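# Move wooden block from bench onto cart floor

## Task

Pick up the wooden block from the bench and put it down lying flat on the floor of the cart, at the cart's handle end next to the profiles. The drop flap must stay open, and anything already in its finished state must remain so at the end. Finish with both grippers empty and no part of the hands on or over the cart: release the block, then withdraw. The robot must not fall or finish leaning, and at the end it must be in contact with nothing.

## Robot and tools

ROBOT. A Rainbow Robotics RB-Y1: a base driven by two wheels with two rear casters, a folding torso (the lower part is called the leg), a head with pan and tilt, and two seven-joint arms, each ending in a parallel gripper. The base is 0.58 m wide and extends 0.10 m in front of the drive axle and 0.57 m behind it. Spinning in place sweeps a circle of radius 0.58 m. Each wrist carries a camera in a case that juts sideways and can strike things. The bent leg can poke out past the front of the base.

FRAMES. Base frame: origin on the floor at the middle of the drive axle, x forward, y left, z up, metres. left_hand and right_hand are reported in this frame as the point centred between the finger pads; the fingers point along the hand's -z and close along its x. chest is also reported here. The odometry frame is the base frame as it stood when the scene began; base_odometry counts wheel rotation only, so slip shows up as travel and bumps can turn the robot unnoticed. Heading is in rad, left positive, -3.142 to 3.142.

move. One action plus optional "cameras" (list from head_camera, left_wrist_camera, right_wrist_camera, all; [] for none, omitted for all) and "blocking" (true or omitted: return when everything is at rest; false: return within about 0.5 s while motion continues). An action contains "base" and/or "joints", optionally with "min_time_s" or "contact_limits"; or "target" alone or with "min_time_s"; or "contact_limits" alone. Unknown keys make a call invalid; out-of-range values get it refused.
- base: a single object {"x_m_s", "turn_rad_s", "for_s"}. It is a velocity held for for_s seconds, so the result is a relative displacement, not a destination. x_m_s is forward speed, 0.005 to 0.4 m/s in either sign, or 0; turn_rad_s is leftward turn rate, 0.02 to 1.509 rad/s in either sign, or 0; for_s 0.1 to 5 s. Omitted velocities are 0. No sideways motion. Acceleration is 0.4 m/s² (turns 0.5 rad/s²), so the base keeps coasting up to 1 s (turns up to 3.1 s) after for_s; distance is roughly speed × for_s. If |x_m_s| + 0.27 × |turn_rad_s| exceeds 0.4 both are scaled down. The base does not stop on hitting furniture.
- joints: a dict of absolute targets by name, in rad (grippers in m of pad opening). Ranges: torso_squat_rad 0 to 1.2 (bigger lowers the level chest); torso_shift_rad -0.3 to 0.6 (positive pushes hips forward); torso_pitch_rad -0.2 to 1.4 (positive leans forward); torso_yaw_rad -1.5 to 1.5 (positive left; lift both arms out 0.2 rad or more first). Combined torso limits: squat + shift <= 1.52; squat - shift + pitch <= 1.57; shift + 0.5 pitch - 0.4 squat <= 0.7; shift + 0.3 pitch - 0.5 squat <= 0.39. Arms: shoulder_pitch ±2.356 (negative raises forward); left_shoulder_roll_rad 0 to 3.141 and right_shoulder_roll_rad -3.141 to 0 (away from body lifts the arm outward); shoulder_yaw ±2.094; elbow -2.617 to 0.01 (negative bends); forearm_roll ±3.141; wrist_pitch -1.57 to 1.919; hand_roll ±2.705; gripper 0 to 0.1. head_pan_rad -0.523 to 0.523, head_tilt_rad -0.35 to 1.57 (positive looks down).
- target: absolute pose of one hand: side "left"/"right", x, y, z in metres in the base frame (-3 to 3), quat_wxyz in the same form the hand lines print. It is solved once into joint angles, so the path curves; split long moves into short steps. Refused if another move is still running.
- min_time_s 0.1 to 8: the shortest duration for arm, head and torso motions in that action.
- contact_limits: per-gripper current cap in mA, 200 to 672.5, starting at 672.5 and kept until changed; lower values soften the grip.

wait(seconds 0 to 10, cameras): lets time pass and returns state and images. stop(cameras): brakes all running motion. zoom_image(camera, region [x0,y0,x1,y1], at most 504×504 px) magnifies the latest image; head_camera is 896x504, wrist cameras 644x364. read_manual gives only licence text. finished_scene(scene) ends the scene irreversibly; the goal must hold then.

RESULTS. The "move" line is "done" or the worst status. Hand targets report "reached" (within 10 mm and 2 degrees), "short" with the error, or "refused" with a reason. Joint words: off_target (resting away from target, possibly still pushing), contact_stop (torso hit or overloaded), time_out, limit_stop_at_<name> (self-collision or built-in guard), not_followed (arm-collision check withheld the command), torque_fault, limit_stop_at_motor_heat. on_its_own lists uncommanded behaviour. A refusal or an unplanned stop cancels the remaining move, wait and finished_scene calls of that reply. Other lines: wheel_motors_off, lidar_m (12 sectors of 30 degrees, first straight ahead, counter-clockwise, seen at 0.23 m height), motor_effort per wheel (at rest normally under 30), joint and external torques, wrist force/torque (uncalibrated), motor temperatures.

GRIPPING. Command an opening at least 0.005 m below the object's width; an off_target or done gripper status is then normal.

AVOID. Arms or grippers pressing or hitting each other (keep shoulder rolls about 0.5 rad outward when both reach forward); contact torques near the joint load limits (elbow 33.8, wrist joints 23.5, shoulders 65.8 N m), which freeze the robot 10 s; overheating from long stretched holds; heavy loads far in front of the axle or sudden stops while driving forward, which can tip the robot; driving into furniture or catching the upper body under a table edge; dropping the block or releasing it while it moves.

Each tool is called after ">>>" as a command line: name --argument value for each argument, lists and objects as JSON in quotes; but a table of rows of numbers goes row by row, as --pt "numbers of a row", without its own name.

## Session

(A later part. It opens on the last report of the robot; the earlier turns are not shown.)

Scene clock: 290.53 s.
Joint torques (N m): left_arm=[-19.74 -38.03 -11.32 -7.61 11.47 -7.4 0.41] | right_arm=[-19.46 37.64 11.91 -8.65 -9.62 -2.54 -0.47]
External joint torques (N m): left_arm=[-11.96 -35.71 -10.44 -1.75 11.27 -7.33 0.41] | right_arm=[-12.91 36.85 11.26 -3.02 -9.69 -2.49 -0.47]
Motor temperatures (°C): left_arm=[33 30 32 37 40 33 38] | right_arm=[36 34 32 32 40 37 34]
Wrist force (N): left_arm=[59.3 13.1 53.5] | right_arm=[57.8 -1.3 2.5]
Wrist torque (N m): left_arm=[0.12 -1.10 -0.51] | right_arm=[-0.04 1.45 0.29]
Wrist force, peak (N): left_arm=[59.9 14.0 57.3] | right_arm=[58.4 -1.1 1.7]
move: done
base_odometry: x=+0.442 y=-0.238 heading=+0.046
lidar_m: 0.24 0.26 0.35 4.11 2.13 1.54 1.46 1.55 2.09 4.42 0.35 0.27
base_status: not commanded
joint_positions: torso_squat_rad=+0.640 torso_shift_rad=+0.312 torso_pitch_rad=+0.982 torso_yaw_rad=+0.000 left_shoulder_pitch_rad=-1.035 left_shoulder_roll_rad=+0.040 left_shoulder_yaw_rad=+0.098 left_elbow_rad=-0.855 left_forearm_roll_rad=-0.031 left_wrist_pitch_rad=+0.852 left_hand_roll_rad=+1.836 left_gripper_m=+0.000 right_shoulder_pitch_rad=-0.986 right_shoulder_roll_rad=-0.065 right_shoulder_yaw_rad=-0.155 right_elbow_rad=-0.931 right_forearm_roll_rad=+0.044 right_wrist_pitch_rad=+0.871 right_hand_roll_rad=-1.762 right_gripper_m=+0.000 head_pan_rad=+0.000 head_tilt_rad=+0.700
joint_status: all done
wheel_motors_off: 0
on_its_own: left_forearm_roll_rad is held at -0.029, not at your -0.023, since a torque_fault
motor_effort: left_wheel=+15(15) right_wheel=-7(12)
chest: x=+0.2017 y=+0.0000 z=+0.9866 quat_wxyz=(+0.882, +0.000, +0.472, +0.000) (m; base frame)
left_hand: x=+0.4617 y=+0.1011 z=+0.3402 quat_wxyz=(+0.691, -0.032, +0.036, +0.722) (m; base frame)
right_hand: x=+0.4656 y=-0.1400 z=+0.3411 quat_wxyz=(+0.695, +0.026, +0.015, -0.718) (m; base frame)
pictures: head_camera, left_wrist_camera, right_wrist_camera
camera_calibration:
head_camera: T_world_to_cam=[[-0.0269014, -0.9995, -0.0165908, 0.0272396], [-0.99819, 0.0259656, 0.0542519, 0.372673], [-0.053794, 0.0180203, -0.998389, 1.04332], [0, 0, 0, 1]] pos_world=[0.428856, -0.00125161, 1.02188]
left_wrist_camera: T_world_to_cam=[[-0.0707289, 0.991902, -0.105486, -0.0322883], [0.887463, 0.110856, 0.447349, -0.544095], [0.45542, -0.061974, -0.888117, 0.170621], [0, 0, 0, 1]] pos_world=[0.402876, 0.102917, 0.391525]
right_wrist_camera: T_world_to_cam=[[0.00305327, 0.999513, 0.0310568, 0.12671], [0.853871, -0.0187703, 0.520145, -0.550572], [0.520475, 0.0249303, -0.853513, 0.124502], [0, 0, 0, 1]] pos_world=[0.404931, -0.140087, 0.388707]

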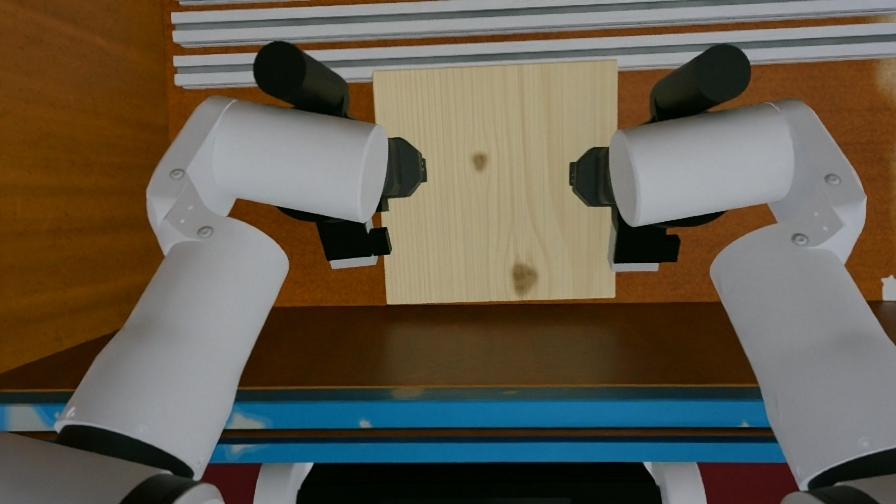

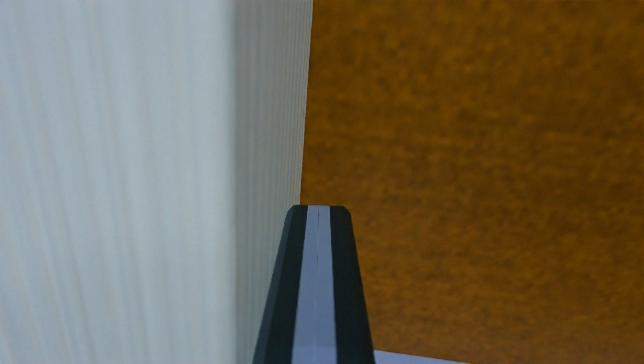

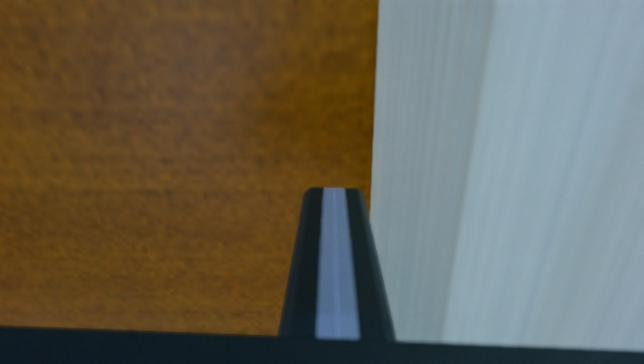

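>>> move --joints '{"torso_squat_rad":0.58}' --cameras '[]'

>>> move --base '{"x_m_s":-0.03,"for_s":0.4}' --cameras '[]'

>>> move --joints '{"torso_squat_rad":0.65,"torso_shift_rad":0.313}' --min_time_s 1.5

Scene clock: 293.97 s.
Joint torques (N m): left_arm=[-20.66 -38.83 -11.23 -10.56 11.46 -2.71 0.33] | right_arm=[-19.69 36.72 11.65 -8.81 -9.21 -2.34 -0.43]
External joint torques (N m): left_arm=[-12.96 -36.49 -10.34 -4.72 11.26 -2.64 0.33] | right_arm=[-13.21 35.91 11 -3.21 -9.28 -2.3 -0.42]
Motor temperatures (°C): left_arm=[33 31 32 37 40 33 38] | right_arm=[36 34 32 32 40 37 34]
Wrist force (N): left_arm=[57.4 -4.8 -21.8] | right_arm=[52.2 -0.1 -2.8]
Wrist torque (N m): left_arm=[-0.51 -1.22 -0.24] | right_arm=[-0.16 1.32 0.23]
Wrist force, peak (N): left_arm=[60.1 12.8 54.5] | right_arm=[58.7 -1.2 3.1]
move: done
base_odometry: x=+0.442 y=-0.238 heading=+0.046
lidar_m: 0.24 0.27 0.37 4.12 2.11 1.55 1.46 1.54 2.10 4.40 0.36 0.26
base_status: not commanded
joint_positions: torso_squat_rad=+0.580 torso_shift_rad=+0.313 torso_pitch_rad=+0.984 torso_yaw_rad=+0.000 left_shoulder_pitch_rad=-1.035 left_shoulder_roll_rad=+0.040 left_shoulder_yaw_rad=+0.098 left_elbow_rad=-0.854 left_forearm_roll_rad=-0.031 left_wrist_pitch_rad=+0.851 left_hand_roll_rad=+1.836 left_gripper_m=+0.000 right_shoulder_pitch_rad=-0.986 right_shoulder_roll_rad=-0.065 right_shoulder_yaw_rad=-0.155 right_elbow_rad=-0.931 right_forearm_roll_rad=+0.044 right_wrist_pitch_rad=+0.871 right_hand_roll_rad=-1.762 right_gripper_m=+0.000 head_pan_rad=+0.000 head_tilt_rad=+0.700
joint_status: all done
wheel_motors_off: 0
on_its_own: left_forearm_roll_rad is held at -0.029, not at your -0.023, since a torque_fault
motor_effort: left_wheel=+11(17) right_wheel=-11(12)
chest: x=+0.2102 y=+0.0000 z=+1.0087 quat_wxyz=(+0.881, +0.000, +0.473, +0.000) (m; base frame)
left_hand: x=+0.4683 y=+0.1011 z=+0.3614 quat_wxyz=(+0.691, -0.031, +0.037, +0.722) (m; base frame)
right_hand: x=+0.4724 y=-0.1400 z=+0.3626 quat_wxyz=(+0.695, +0.025, +0.016, -0.718) (m; base frame)
pictures: none
No camera images: "cameras" was empty.

Scene clock: 294.97 s.
Joint torques (N m): left_arm=[-21.02 -39.04 -11.04 -11.3 11.43 -2.64 0.35] | right_arm=[-19.84 36.52 11.67 -8.88 -9.17 -2.26 -0.39]
External joint torques (N m): left_arm=[-13.33 -36.7 -10.15 -5.47 11.23 -2.57 0.34] | right_arm=[-13.36 35.71 11.02 -3.28 -9.24 -2.22 -0.39]
Motor temperatures (°C): left_arm=[33 31 32 37 40 33 38] | right_arm=[36 34 32 32 40 37 34]
Wrist force (N): left_arm=[56.6 -4.5 -21.3] | right_arm=[52.2 0.3 -2.1]
Wrist torque (N m): left_arm=[-0.59 -1.30 -0.23] | right_arm=[-0.14 1.30 0.21]
Wrist force, peak (N): left_arm=[57.0 -5.0 -21.9] | right_arm=[52.9 -0.3 -1.8]
move: done
base_odometry: x=+0.430 y=-0.238 heading=+0.047
lidar_m: 0.26 0.27 0.36 4.19 2.10 1.51 1.46 1.53 2.07 4.44 0.39 0.28
base_status: done (sent for 0.4 of 0.4 s)
joint_positions: torso_squat_rad=+0.580 torso_shift_rad=+0.313 torso_pitch_rad=+0.985 torso_yaw_rad=+0.000 left_shoulder_pitch_rad=-1.035 left_shoulder_roll_rad=+0.040 left_shoulder_yaw_rad=+0.098 left_elbow_rad=-0.854 left_forearm_roll_rad=-0.031 left_wrist_pitch_rad=+0.851 left_hand_roll_rad=+1.836 left_gripper_m=+0.000 right_shoulder_pitch_rad=-0.986 right_shoulder_roll_rad=-0.065 right_shoulder_yaw_rad=-0.155 right_elbow_rad=-0.931 right_forearm_roll_rad=+0.044 right_wrist_pitch_rad=+0.871 right_hand_roll_rad=-1.762 right_gripper_m=+0.000 head_pan_rad=+0.000 head_tilt_rad=+0.700
joint_status: not commanded
wheel_motors_off: 0
on_its_own: left_forearm_roll_rad is held at -0.029, not at your -0.023, since a torque_fault
motor_effort: left_wheel=+5(15) right_wheel=-4(29)
chest: x=+0.2102 y=+0.0000 z=+1.0087 quat_wxyz=(+0.881, +0.000, +0.473, +0.000) (m; base frame)
left_hand: x=+0.4682 y=+0.1012 z=+0.3614 quat_wxyz=(+0.691, -0.031, +0.037, +0.722) (m; base frame)
right_hand: x=+0.4723 y=-0.1399 z=+0.3626 quat_wxyz=(+0.695, +0.025, +0.016, -0.718) (m; base frame)
pictures: none
No camera images: "cameras" was empty.

Scene clock: 296.77 s.
Joint torques (N m): left_arm=[-21.15 -38.65 -11.28 -11.32 11.5 -2.57 0.33] | right_arm=[-19.63 36.34 11.89 -8.85 -9.21 -2.35 -0.41]
External joint torques (N m): left_arm=[-13.45 -36.31 -10.39 -5.48 11.31 -2.5 0.32] | right_arm=[-13.15 35.53 11.24 -3.24 -9.28 -2.32 -0.4]
Motor temperatures (°C): left_arm=[33 31 32 37 40 33 38] | right_arm=[36 34 32 32 40 37 34]
Wrist force (N): left_arm=[55.9 -4.5 -20.5] | right_arm=[51.9 0.1 -2.5]
Wrist torque (N m): left_arm=[-0.48 -1.39 -0.23] | right_arm=[-0.15 1.25 0.18]
Wrist force, peak (N): left_arm=[57.4 -4.4 -22.1] | right_arm=[52.6 0.6 -1.4]
move: done
base_odometry: x=+0.430 y=-0.238 heading=+0.047
lidar_m: 0.26 0.28 0.38 4.20 2.10 1.52 1.46 1.54 2.09 4.43 0.38 0.26
base_status: not commanded
joint_positions: torso_squat_rad=+0.650 torso_shift_rad=+0.313 torso_pitch_rad=+0.984 torso_yaw_rad=+0.000 left_shoulder_pitch_rad=-1.035 left_shoulder_roll_rad=+0.040 left_shoulder_yaw_rad=+0.098 left_elbow_rad=-0.854 left_forearm_roll_rad=-0.031 left_wrist_pitch_rad=+0.851 left_hand_roll_rad=+1.836 left_gripper_m=+0.000 right_shoulder_pitch_rad=-0.986 right_shoulder_roll_rad=-0.065 right_shoulder_yaw_rad=-0.155 right_elbow_rad=-0.931 right_forearm_roll_rad=+0.044 right_wrist_pitch_rad=+0.871 right_hand_roll_rad=-1.762 right_gripper_m=+0.000 head_pan_rad=+0.000 head_tilt_rad=+0.700
joint_status: all done
wheel_motors_off: 0
on_its_own: left_forearm_roll_rad is held at -0.029, not at your -0.023, since a torque_fault
motor_effort: left_wheel=+4(6) right_wheel=-4(7)
chest: x=+0.2014 y=+0.0000 z=+0.9819 quat_wxyz=(+0.881, +0.000, +0.473, +0.000) (m; base frame)
left_hand: x=+0.4596 y=+0.1012 z=+0.3346 quat_wxyz=(+0.691, -0.031, +0.037, +0.722) (m; base frame)
right_hand: x=+0.4637 y=-0.1399 z=+0.3358 quat_wxyz=(+0.695, +0.025, +0.016, -0.718) (m; base frame)
pictures: head_camera, left_wrist_camera, right_wrist_camera
camera_calibration:
head_camera: T_world_to_cam=[[-0.0270319, -0.9995, -0.0164171, 0.0270264], [-0.998054, 0.0260623, 0.0566504, 0.370271], [-0.0561942, 0.0179165, -0.998259, 1.03892], [0, 0, 0, 1]] pos_world=[0.428662, -0.00125106, 1.01658]
left_wrist_camera: T_world_to_cam=[[-0.0709957, 0.991902, -0.105306, -0.0330718], [0.888582, 0.110857, 0.44512, -0.539457], [0.45319, -0.0619716, -0.889257, 0.167985], [0, 0, 0, 1]] pos_world=[0.400875, 0.103017, 0.386022]
right_wrist_camera: T_world_to_cam=[[0.00330413, 0.999509, 0.0311537, 0.126638], [0.85517, -0.0189725, 0.518, -0.546051], [0.518337, 0.0249302, -0.854813, 0.122366], [0, 0, 0, 1]] pos_world=[0.403121, -0.139986, 0.383509]

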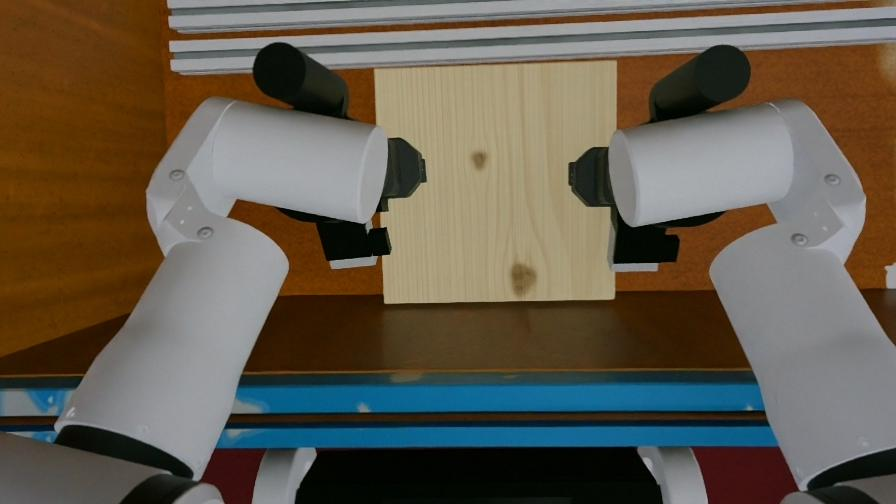

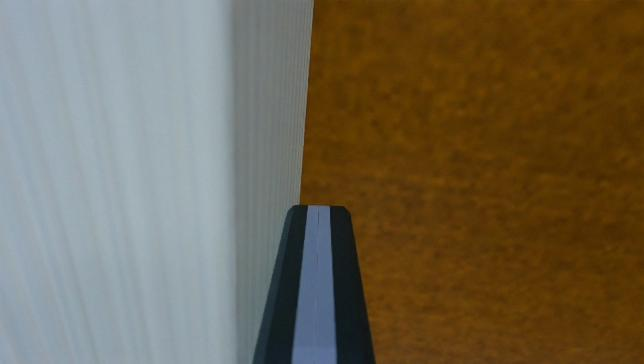

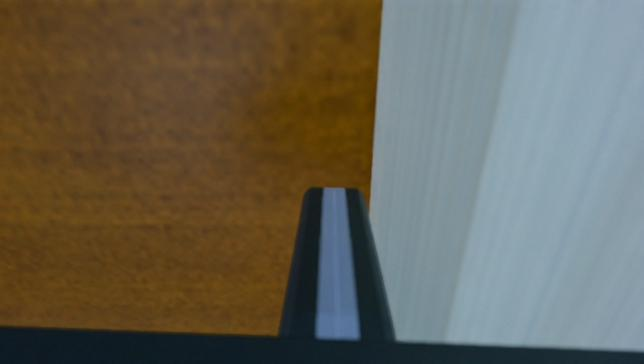

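>>> move --joints '{"torso_squat_rad":0.7,"torso_shift_rad":0.332}' --min_time_s 1.5

Scene clock: 300.13 s.
Joint torques (N m): left_arm=[-17.47 -36.52 -10.97 -5.84 10.74 -6.68 0.69] | right_arm=[-20.84 38.87 12.14 -8.42 -9.75 -2.3 -0.44]
External joint torques (N m): left_arm=[-9.4 -34.32 -10.1 0.14 10.55 -6.58 0.69] | right_arm=[-14 38.16 11.5 -2.69 -9.82 -2.23 -0.44]
Motor temperatures (°C): left_arm=[33 31 32 37 40 33 38] | right_arm=[36 34 32 32 40 37 34]
Wrist force (N): left_arm=[57.9 9.0 49.1] | right_arm=[57.4 1.8 -0.2]
Wrist torque (N m): left_arm=[0.16 -0.97 -0.46] | right_arm=[-0.18 1.36 0.04]
Wrist force, peak (N): left_arm=[65.0 42.5 187.8] | right_arm=[69.0 -4.1 30.2]
move: contact_stop
base_odometry: x=+0.430 y=-0.238 heading=+0.047
lidar_m: 0.25 0.28 0.40 4.19 2.09 1.52 1.46 1.54 2.08 4.41 0.39 0.28
base_status: not commanded
joint_positions: torso_squat_rad=+0.695 torso_shift_rad=+0.323 torso_pitch_rad=+0.970 torso_yaw_rad=+0.001 left_shoulder_pitch_rad=-1.036 left_shoulder_roll_rad=+0.039 left_shoulder_yaw_rad=+0.098 left_elbow_rad=-0.855 left_forearm_roll_rad=-0.031 left_wrist_pitch_rad=+0.852 left_hand_roll_rad=+1.836 left_gripper_m=+0.000 right_shoulder_pitch_rad=-0.986 right_shoulder_roll_rad=-0.065 right_shoulder_yaw_rad=-0.155 right_elbow_rad=-0.931 right_forearm_roll_rad=+0.044 right_wrist_pitch_rad=+0.871 right_hand_roll_rad=-1.762 right_gripper_m=+0.000 head_pan_rad=+0.000 head_tilt_rad=+0.700
joint_status: torso_squat_rad contact_stop (moved +0.045 of +0.050); torso_shift_rad contact_stop (moved +0.010 of +0.019)
wheel_motors_off: 0
on_its_own: torso_pitch_rad is held at +0.972, not at your +1.000, since a contact_stop; left_forearm_roll_rad is held at -0.029, not at your -0.023, since a torque_fault
motor_effort: left_wheel=+9(22) right_wheel=-2(11)
chest: x=+0.1980 y=+0.0000 z=+0.9654 quat_wxyz=(+0.885, +0.000, +0.466, +0.001) (m; base frame)
left_hand: x=+0.4661 y=+0.1014 z=+0.3224 quat_wxyz=(+0.691, -0.037, +0.032, +0.722) (m; base frame)
right_hand: x=+0.4697 y=-0.1396 z=+0.3229 quat_wxyz=(+0.696, +0.030, +0.011, -0.718) (m; base frame)
pictures: head_camera, left_wrist_camera, right_wrist_camera
camera_calibration:
head_camera: T_world_to_cam=[[-0.0260564, -0.999499, -0.0179504, 0.0278215], [-0.998783, 0.0252773, 0.0423434, 0.381755], [-0.0418685, 0.0190318, -0.998942, 1.02008], [0, 0, 0, 1]] pos_world=[0.424725, -0.00125621, 1.00334]
left_wrist_camera: T_world_to_cam=[[-0.0699641, 0.991887, -0.106137, -0.0343444], [0.881601, 0.111267, 0.458692, -0.541084], [0.46678, -0.0614782, -0.882234, 0.145535], [0, 0, 0, 1]] pos_world=[0.406684, 0.103218, 0.372942]
right_wrist_camera: T_world_to_cam=[[0.00205651, 0.999501, 0.0315322, 0.127118], [0.847537, -0.0184774, 0.530415, -0.54479], [0.530733, 0.0256339, -0.847151, 0.100031], [0, 0, 0, 1]] pos_world=[0.408378, -0.139685, 0.369698]

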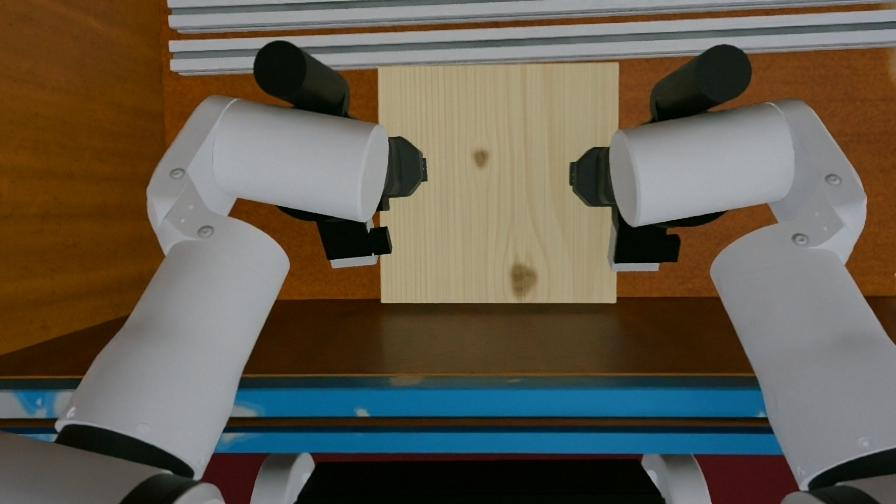

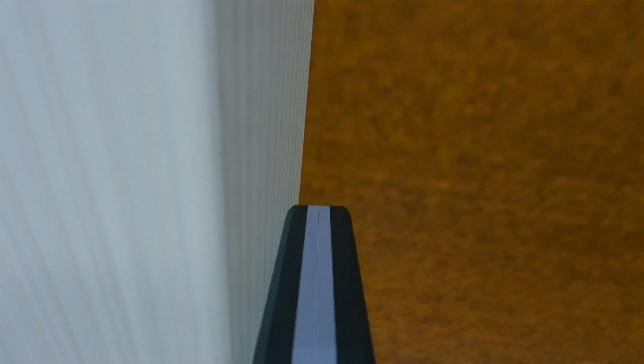

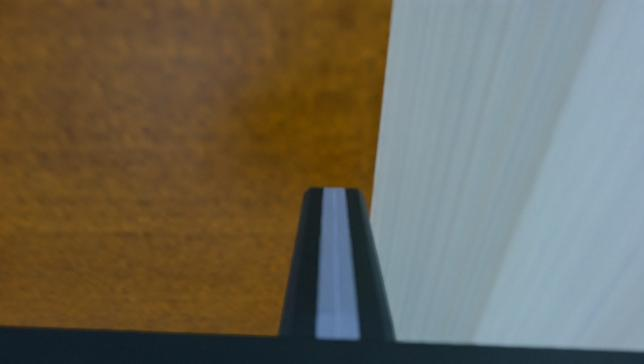

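>>> move --joints '{"torso_squat_rad":0.71,"torso_pitch_rad":0.985}' --min_time_s 1.0 --cameras '[]'

>>> zoom_image --camera "head_camera" --region '[350, 30, 660, 330]'

Scene clock: 305.23 s.
Joint torques (N m): left_arm=[-14.53 -36.49 -10.93 -3.08 11.06 -5.91 0.69] | right_arm=[-18.64 41.12 12.3 -6.73 -10.21 -1.76 -0.36]
External joint torques (N m): left_arm=[-6.32 -34.36 -10.08 2.96 10.87 -5.79 0.68] | right_arm=[-11.65 40.44 11.65 -0.96 -10.29 -1.68 -0.36]
Motor temperatures (°C): left_arm=[33 31 32 37 40 34 38] | right_arm=[36 34 32 32 40 37 34]
Wrist force (N): left_arm=[57.9 8.1 57.7] | right_arm=[59.3 4.0 0.3]
Wrist torque (N m): left_arm=[-0.28 -0.89 -0.51] | right_arm=[-0.15 1.47 0.03]
Wrist force, peak (N): left_arm=[63.8 28.1 194.2] | right_arm=[66.4 6.8 32.2]
move: contact_stop
base_odometry: x=+0.430 y=-0.238 heading=+0.047
lidar_m: 0.26 0.28 0.38 4.20 2.11 1.53 1.46 1.54 2.08 4.40 0.38 0.28
base_status: not commanded
joint_positions: torso_squat_rad=+0.705 torso_shift_rad=+0.318 torso_pitch_rad=+0.965 torso_yaw_rad=+0.003 left_shoulder_pitch_rad=-1.036 left_shoulder_roll_rad=+0.039 left_shoulder_yaw_rad=+0.098 left_elbow_rad=-0.856 left_forearm_roll_rad=-0.031 left_wrist_pitch_rad=+0.851 left_hand_roll_rad=+1.836 left_gripper_m=+0.000 right_shoulder_pitch_rad=-0.987 right_shoulder_roll_rad=-0.066 right_shoulder_yaw_rad=-0.155 right_elbow_rad=-0.932 right_forearm_roll_rad=+0.044 right_wrist_pitch_rad=+0.870 right_hand_roll_rad=-1.762 right_gripper_m=+0.000 head_pan_rad=+0.000 head_tilt_rad=+0.700
joint_status: torso_pitch_rad contact_stop (moved -0.005 of +0.015); the others done
wheel_motors_off: 0
on_its_own: left_forearm_roll_rad is held at -0.029, not at your -0.023, since a torque_fault
motor_effort: left_wheel=+7(17) right_wheel=-4(11)
chest: x=+0.1929 y=+0.0000 z=+0.9632 quat_wxyz=(+0.886, +0.001, +0.464, +0.001) (m; base frame)
left_hand: x=+0.4651 y=+0.1020 z=+0.3220 quat_wxyz=(+0.691, -0.039, +0.029, +0.722) (m; base frame)
right_hand: x=+0.4686 y=-0.1390 z=+0.3221 quat_wxyz=(+0.696, +0.033, +0.009, -0.717) (m; base frame)
pictures: none
No camera images: "cameras" was empty.

Scaled by 1.626 from the camera's 896x504 image, which has a finer 1280x720 frame.

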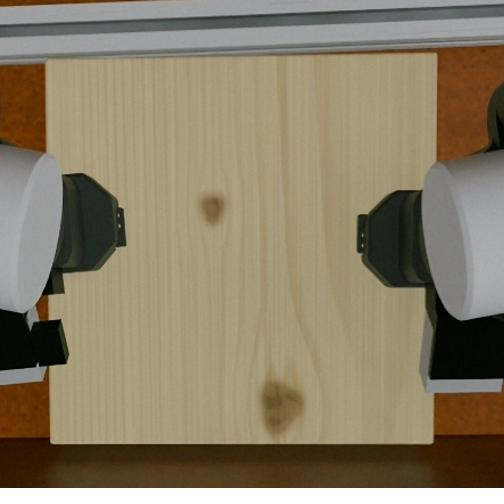

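>>> move --joints '{"torso_squat_rad":0.695}' --min_time_s 0.5 --cameras '[]'

>>> move --joints '{"left_shoulder_roll_rad":0.075,"right_shoulder_roll_rad":-0.1}' --min_time_s 1.5

Scene clock: 308.13 s.
Joint torques (N m): left_arm=[-19.23 -37.69 -10.68 -9.5 11.08 -2.65 0.6] | right_arm=[-19.07 37.22 12.16 -8.46 -9.37 -1.95 -0.39]
External joint torques (N m): left_arm=[-11.13 -35.54 -9.82 -3.52 10.89 -2.54 0.6] | right_arm=[-12.17 36.49 11.5 -2.72 -9.44 -1.87 -0.39]
Motor temperatures (°C): left_arm=[33 31 32 37 40 34 38] | right_arm=[36 35 32 32 40 37 34]
Wrist force (N): left_arm=[56.3 -4.9 -17.4] | right_arm=[52.9 0.0 -3.2]
Wrist torque (N m): left_arm=[-0.72 -0.96 -0.27] | right_arm=[-0.03 1.27 0.12]
Wrist force, peak (N): left_arm=[58.1 7.1 58.5] | right_arm=[59.9 4.1 0.2]
move: done
base_odometry: x=+0.430 y=-0.238 heading=+0.047
lidar_m: 0.26 0.28 0.40 4.18 2.10 1.53 1.46 1.54 2.09 4.42 0.37 0.28
base_status: not commanded
joint_positions: torso_squat_rad=+0.695 torso_shift_rad=+0.319 torso_pitch_rad=+0.968 torso_yaw_rad=+0.002 left_shoulder_pitch_rad=-1.035 left_shoulder_roll_rad=+0.040 left_shoulder_yaw_rad=+0.098 left_elbow_rad=-0.854 left_forearm_roll_rad=-0.031 left_wrist_pitch_rad=+0.851 left_hand_roll_rad=+1.836 left_gripper_m=+0.000 right_shoulder_pitch_rad=-0.987 right_shoulder_roll_rad=-0.065 right_shoulder_yaw_rad=-0.155 right_elbow_rad=-0.931 right_forearm_roll_rad=+0.044 right_wrist_pitch_rad=+0.871 right_hand_roll_rad=-1.762 right_gripper_m=+0.000 head_pan_rad=+0.000 head_tilt_rad=+0.700
joint_status: all done
wheel_motors_off: 0
on_its_own: left_forearm_roll_rad is held at -0.029, not at your -0.023, since a torque_fault
motor_effort: left_wheel=+6(8) right_wheel=-2(4)
chest: x=+0.1955 y=+0.0000 z=+0.9665 quat_wxyz=(+0.885, +0.001, +0.465, +0.001) (m; base frame)
left_hand: x=+0.4646 y=+0.1025 z=+0.3239 quat_wxyz=(+0.691, -0.037, +0.031, +0.722) (m; base frame)
right_hand: x=+0.4689 y=-0.1385 z=+0.3246 quat_wxyz=(+0.696, +0.032, +0.011, -0.717) (m; base frame)
pictures: none
No camera images: "cameras" was empty.

Scene clock: 309.93 s.
Joint torques (N m): left_arm=[-8.37 -0.78 -0.92 -6.92 0.43 -0.71 0.3] | right_arm=[-9.04 -1.04 1.62 -6.9 -0.21 -0.23 -0.35]
External joint torques (N m): left_arm=[-0.18 0.45 -0.32 -0.85 0.29 -0.59 0.3] | right_arm=[-2.06 -0.89 1.21 -1.08 -0.33 -0.14 -0.35]
Motor temperatures (°C): left_arm=[33 31 32 37 40 34 38] | right_arm=[36 34 32 32 40 37 34]
Wrist force (N): left_arm=[1.0 -0.9 -7.6] | right_arm=[-0.8 2.3 -4.8]
Wrist torque (N m): left_arm=[-0.04 0.17 0.05] | right_arm=[-0.29 0.02 -0.07]
Wrist force, peak (N): left_arm=[56.4 -4.8 -16.5] | right_arm=[53.0 0.2 -3.9]
move: done
base_odometry: x=+0.430 y=-0.238 heading=+0.047
lidar_m: 0.26 0.28 0.40 4.20 2.11 1.53 1.46 1.54 2.09 4.41 0.38 0.28
base_status: not commanded
joint_positions: torso_squat_rad=+0.695 torso_shift_rad=+0.319 torso_pitch_rad=+0.968 torso_yaw_rad=+0.002 left_shoulder_pitch_rad=-1.038 left_shoulder_roll_rad=+0.075 left_shoulder_yaw_rad=+0.096 left_elbow_rad=-0.855 left_forearm_roll_rad=-0.029 left_wrist_pitch_rad=+0.850 left_hand_roll_rad=+1.836 left_gripper_m=+0.000 right_shoulder_pitch_rad=-0.989 right_shoulder_roll_rad=-0.100 right_shoulder_yaw_rad=-0.152 right_elbow_rad=-0.932 right_forearm_roll_rad=+0.042 right_wrist_pitch_rad=+0.870 right_hand_roll_rad=-1.762 right_gripper_m=+0.000 head_pan_rad=+0.000 head_tilt_rad=+0.700
joint_status: all done
wheel_motors_off: 0
on_its_own: left_forearm_roll_rad is held at -0.029, not at your -0.023, since a torque_fault
motor_effort: left_wheel=+5(6) right_wheel=-3(5)
chest: x=+0.1954 y=+0.0000 z=+0.9666 quat_wxyz=(+0.885, +0.001, +0.465, +0.001) (m; base frame)
left_hand: x=+0.4738 y=+0.1241 z=+0.3234 quat_wxyz=(+0.691, -0.032, +0.015, +0.722) (m; base frame)
right_hand: x=+0.4774 y=-0.1596 z=+0.3252 quat_wxyz=(+0.697, +0.026, -0.005, -0.717) (m; base frame)
pictures: head_camera, left_wrist_camera, right_wrist_camera
camera_calibration:
head_camera: T_world_to_cam=[[-0.0254606, -0.999498, -0.0188452, 0.0286255], [-0.998897, 0.0246922, 0.0399419, 0.381437], [-0.0394566, 0.0198414, -0.999024, 1.02072], [0, 0, 0, 1]] pos_world=[0.422019, -0.00106, 1.00503]
left_wrist_camera: T_world_to_cam=[[-0.0693688, 0.994716, -0.0756864, -0.066755], [0.874047, 0.0971736, 0.476024, -0.551116], [0.480863, -0.0331322, -0.876169, 0.132214], [0, 0, 0, 1]] pos_world=[0.413494, 0.124337, 0.373134]
right_wrist_camera: T_world_to_cam=[[-0.000727066, 0.999997, 0.00251113, 0.157878], [0.839122, -0.000755816, 0.543942, -0.550515], [0.543942, 0.00250263, -0.839119, 0.0857249], [0, 0, 0, 1]] pos_world=[0.415435, -0.158508, 0.370985]

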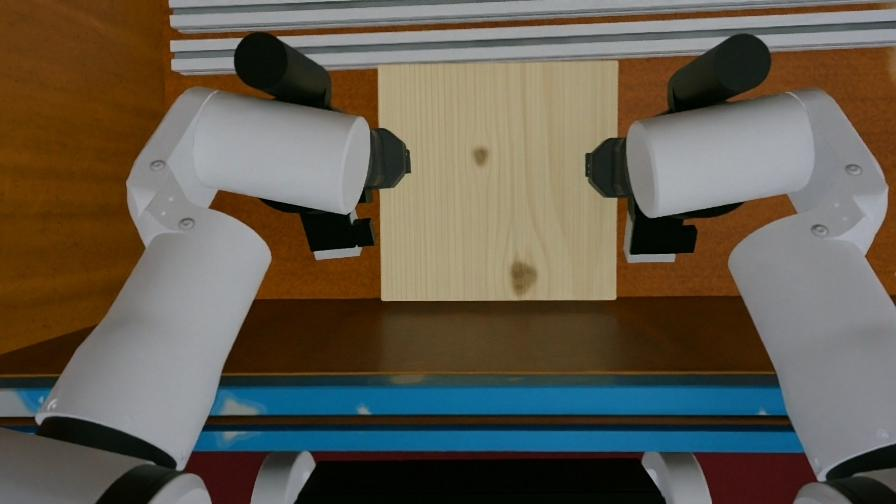

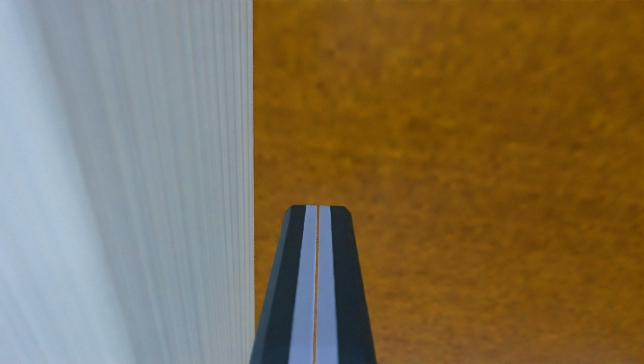

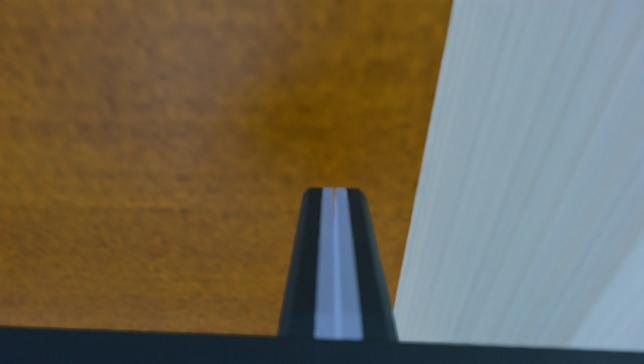

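>>> move --joints '{"torso_squat_rad":0.47}' --cameras '[]'

>>> move --joints '{"torso_squat_rad":0.2,"torso_shift_rad":0.0,"torso_pitch_rad":0.42}'

>>> move --base '{"x_m_s":-0.4,"for_s":1.2}'

Scene clock: 316.73 s.
Joint torques (N m): left_arm=[-7.69 -1.14 -1.06 -6.67 0.51 -0.48 0.28] | right_arm=[-8.28 -0.9 1.29 -6.64 -0.3 -0.1 -0.33]
External joint torques (N m): left_arm=[0.51 0.1 -0.46 -0.59 0.36 -0.36 0.28] | right_arm=[-1.29 -0.75 0.88 -0.81 -0.42 -0.01 -0.33]
Motor temperatures (°C): left_arm=[32 30 32 37 39 33 38] | right_arm=[36 34 32 32 39 36 34]
Wrist force (N): left_arm=[1.6 -0.1 -8.1] | right_arm=[-0.4 1.9 -5.0]
Wrist torque (N m): left_arm=[-0.15 0.21 0.02] | right_arm=[-0.21 0.08 -0.06]
Wrist force, peak (N): left_arm=[1.4 -1.6 -8.8] | right_arm=[0.0 2.2 -5.3]
move: done
base_odometry: x=+0.430 y=-0.238 heading=+0.047
lidar_m: 0.26 0.28 0.39 4.19 2.09 1.53 1.46 1.53 2.08 4.42 0.39 0.29
base_status: not commanded
joint_positions: torso_squat_rad=+0.470 torso_shift_rad=+0.319 torso_pitch_rad=+0.967 torso_yaw_rad=+0.002 left_shoulder_pitch_rad=-1.038 left_shoulder_roll_rad=+0.075 left_shoulder_yaw_rad=+0.096 left_elbow_rad=-0.855 left_forearm_roll_rad=-0.029 left_wrist_pitch_rad=+0.850 left_hand_roll_rad=+1.836 left_gripper_m=+0.000 right_shoulder_pitch_rad=-0.989 right_shoulder_roll_rad=-0.100 right_shoulder_yaw_rad=-0.152 right_elbow_rad=-0.932 right_forearm_roll_rad=+0.042 right_wrist_pitch_rad=+0.870 right_hand_roll_rad=-1.762 right_gripper_m=+0.000 head_pan_rad=+0.000 head_tilt_rad=+0.700
joint_status: all done
wheel_motors_off: 0
on_its_own: left_forearm_roll_rad is held at -0.029, not at your -0.023, since a torque_fault
motor_effort: left_wheel=+4(6) right_wheel=-4(6)
chest: x=+0.2224 y=+0.0000 z=+1.0487 quat_wxyz=(+0.885, +0.001, +0.465, +0.001) (m; base frame)
left_hand: x=+0.5011 y=+0.1241 z=+0.4057 quat_wxyz=(+0.691, -0.032, +0.015, +0.722) (m; base frame)
right_hand: x=+0.5047 y=-0.1596 z=+0.4074 quat_wxyz=(+0.697, +0.026, -0.005, -0.717) (m; base frame)
pictures: none
No camera images: "cameras" was empty.

Scene clock: 319.70 s.
Joint torques (N m): left_arm=[-17.39 1.97 -0.48 -9.64 0.27 -1.37 0.28] | right_arm=[-19.57 -4.1 1.13 -9.74 -0.14 -1 -0.34]
External joint torques (N m): left_arm=[2.27 -1.12 -0.7 -0.06 0.29 -0.26 0.29] | right_arm=[-1.08 -0.09 1.1 -0.67 -0.42 0.05 -0.34]
Motor temperatures (°C): left_arm=[32 30 32 37 38 33 38] | right_arm=[36 33 32 31 39 36 34]
Wrist force (N): left_arm=[2.1 2.3 -6.5] | right_arm=[0.0 -0.7 -4.2]
Wrist torque (N m): left_arm=[-0.18 0.26 0.10] | right_arm=[-0.15 0.06 -0.06]
Wrist force, peak (N): left_arm=[1.7 -1.0 -8.7] | right_arm=[-0.4 2.0 -5.4]
move: done
base_odometry: x=+0.430 y=-0.238 heading=+0.047
lidar_m: 0.26 0.27 0.39 4.20 2.10 1.53 1.46 1.53 2.08 4.42 0.39 0.28
base_status: not commanded
joint_positions: torso_squat_rad=+0.200 torso_shift_rad=+0.000 torso_pitch_rad=+0.420 torso_yaw_rad=+0.002 left_shoulder_pitch_rad=-1.038 left_shoulder_roll_rad=+0.075 left_shoulder_yaw_rad=+0.096 left_elbow_rad=-0.855 left_forearm_roll_rad=-0.029 left_wrist_pitch_rad=+0.850 left_hand_roll_rad=+1.836 left_gripper_m=+0.000 right_shoulder_pitch_rad=-0.990 right_shoulder_roll_rad=-0.100 right_shoulder_yaw_rad=-0.152 right_elbow_rad=-0.932 right_forearm_roll_rad=+0.042 right_wrist_pitch_rad=+0.870 right_hand_roll_rad=-1.762 right_gripper_m=+0.000 head_pan_rad=+0.000 head_tilt_rad=+0.700
joint_status: all done
wheel_motors_off: 0
on_its_own: left_forearm_roll_rad is held at -0.029, not at your -0.023, since a torque_fault
motor_effort: left_wheel=+4(7) right_wheel=-4(8)
chest: x=-0.1019 y=+0.0000 z=+1.2491 quat_wxyz=(+0.978, +0.000, +0.208, +0.001) (m; base frame)
left_hand: x=+0.4710 y=+0.1242 z=+0.8454 quat_wxyz=(+0.669, -0.226, -0.173, +0.686) (m; base frame)
right_hand: x=+0.4732 y=-0.1596 z=+0.8487 quat_wxyz=(+0.670, +0.219, -0.193, -0.683) (m; base frame)
pictures: head_camera, left_wrist_camera, right_wrist_camera
camera_calibration:
head_camera: T_world_to_cam=[[-0.0119255, -0.999498, -0.0293469, 0.0408782], [-0.873572, 0.0246947, -0.486068, 0.743017], [0.486549, 0.0198401, -0.873428, 1.18795], [0, 0, 0, 1]] pos_world=[0.0715699, -0.00105999, 1.39995]
left_wrist_camera: T_world_to_cam=[[-0.0197281, 0.994716, -0.100754, -0.0296376], [0.497607, 0.0971748, 0.861942, -0.946064], [0.867178, -0.0331316, -0.496895, 0.0881996], [0, 0, 0, 1]] pos_world=[0.393699, 0.124337, 0.856292]
right_wrist_camera: T_world_to_cam=[[-0.00188362, 0.999997, 0.00163064, 0.15786], [0.432523, -0.000655511, 0.901623, -0.942874], [0.901621, 0.0024036, -0.43252, 0.0130515], [0, 0, 0, 1]] pos_world=[0.396344, -0.158509, 0.855504]

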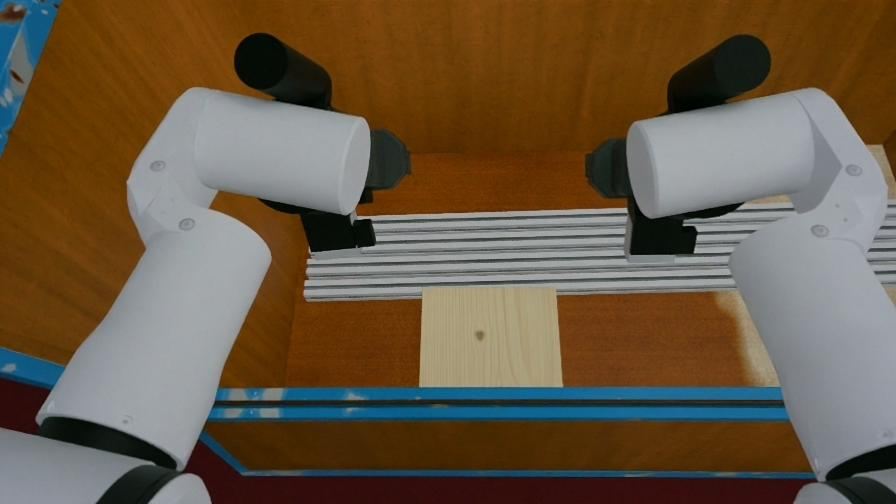

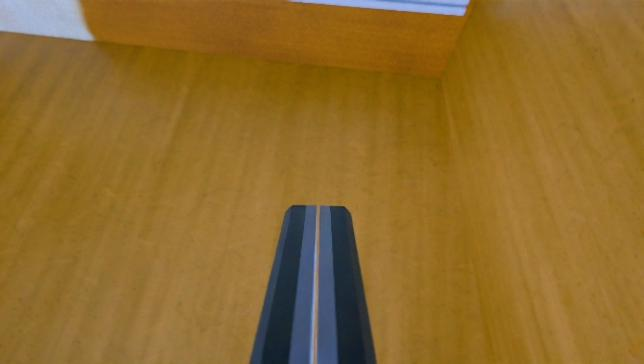

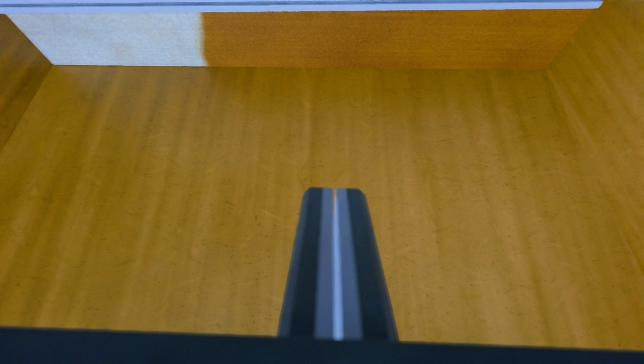

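Scene clock: 322.43 s.
Joint torques (N m): left_arm=[-17.45 1.82 0.04 -9.47 0.26 -1.38 0.27] | right_arm=[-19.38 -3.43 0.87 -9.92 -0.1 -0.99 -0.43]
External joint torques (N m): left_arm=[2.21 -1.27 -0.18 0.11 0.28 -0.26 0.27] | right_arm=[-0.89 0.58 0.84 -0.86 -0.39 0.06 -0.43]
Motor temperatures (°C): left_arm=[32 30 32 37 38 33 38] | right_arm=[36 33 32 31 38 36 34]
Wrist force (N): left_arm=[1.5 2.6 -7.5] | right_arm=[-0.7 -1.2 -3.8]
Wrist torque (N m): left_arm=[-0.28 0.26 0.08] | right_arm=[-0.07 0.03 -0.08]
Wrist force, peak (N): left_arm=[2.1 2.0 -7.7] | right_arm=[-0.3 -1.4 -4.5]
move: done
base_odometry: x=-0.050 y=-0.261 heading=+0.047
lidar_m: 0.75 0.78 1.83 3.96 1.41 1.03 0.98 1.03 1.40 3.79 1.06 0.78
base_status: done (sent for 1.2 of 1.2 s)
joint_positions: torso_squat_rad=+0.200 torso_shift_rad=+0.000 torso_pitch_rad=+0.420 torso_yaw_rad=+0.002 left_shoulder_pitch_rad=-1.038 left_shoulder_roll_rad=+0.075 left_shoulder_yaw_rad=+0.096 left_elbow_rad=-0.855 left_forearm_roll_rad=-0.029 left_wrist_pitch_rad=+0.850 left_hand_roll_rad=+1.836 left_gripper_m=+0.000 right_shoulder_pitch_rad=-0.990 right_shoulder_roll_rad=-0.100 right_shoulder_yaw_rad=-0.152 right_elbow_rad=-0.932 right_forearm_roll_rad=+0.042 right_wrist_pitch_rad=+0.870 right_hand_roll_rad=-1.762 right_gripper_m=+0.000 head_pan_rad=+0.000 head_tilt_rad=+0.700
joint_status: not commanded
wheel_motors_off: 0
on_its_own: left_forearm_roll_rad is held at -0.029, not at your -0.023, since a torque_fault
motor_effort: left_wheel=+1(19) right_wheel=-2(27)
chest: x=-0.1018 y=+0.0000 z=+1.2491 quat_wxyz=(+0.978, +0.000, +0.208, +0.001) (m; base frame)
left_hand: x=+0.4710 y=+0.1242 z=+0.8453 quat_wxyz=(+0.669, -0.226, -0.173, +0.686) (m; base frame)
right_hand: x=+0.4732 y=-0.1596 z=+0.8487 quat_wxyz=(+0.670, +0.219, -0.193, -0.683) (m; base frame)
pictures: head_camera, left_wrist_camera, right_wrist_camera
camera_calibration:
head_camera: T_world_to_cam=[[-0.0119244, -0.999498, -0.0293459, 0.0408766], [-0.873615, 0.0246915, -0.485991, 0.742913], [0.486472, 0.0198418, -0.873471, 1.18802], [0, 0, 0, 1]] pos_world=[0.07157, -0.00106, 1.39995]
left_wrist_camera: T_world_to_cam=[[-0.0197426, 0.994715, -0.100755, -0.0296431], [0.497725, 0.0971784, 0.861874, -0.945916], [0.86711, -0.0331329, -0.497013, 0.0883643], [0, 0, 0, 1]] pos_world=[0.393599, 0.124337, 0.856192]
right_wrist_camera: T_world_to_cam=[[-0.00188393, 0.999997, 0.00163001, 0.15786], [0.432523, -0.000654813, 0.901623, -0.942874], [0.901621, 0.00240361, -0.43252, 0.0130515], [0, 0, 0, 1]] pos_world=[0.396344, -0.158509, 0.855504]

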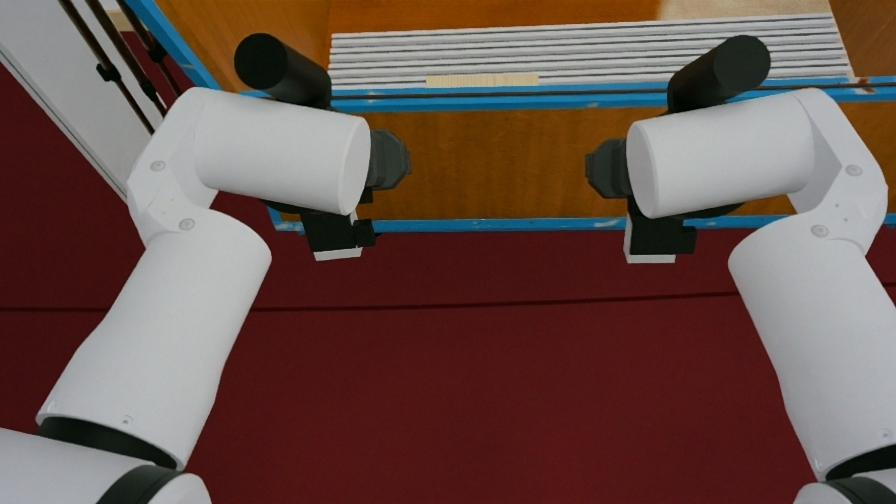

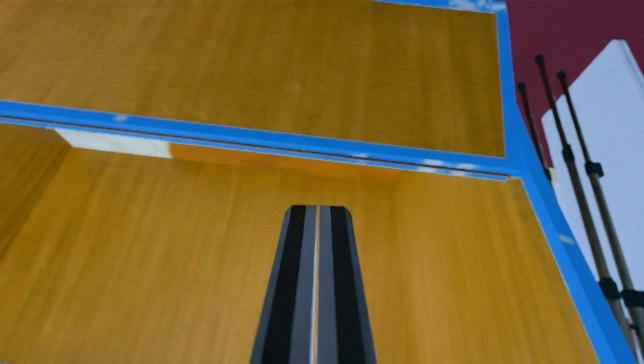

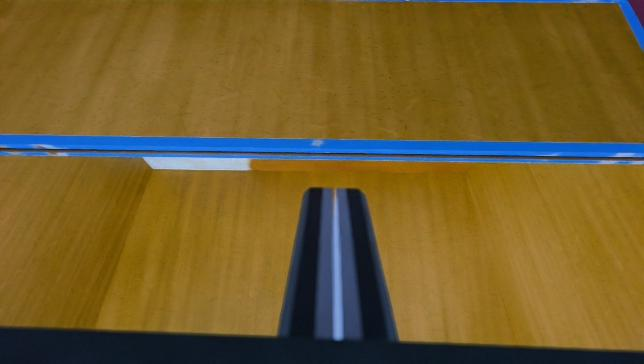

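>>> finished_scene --scene 1

The scene is finished: the task was done.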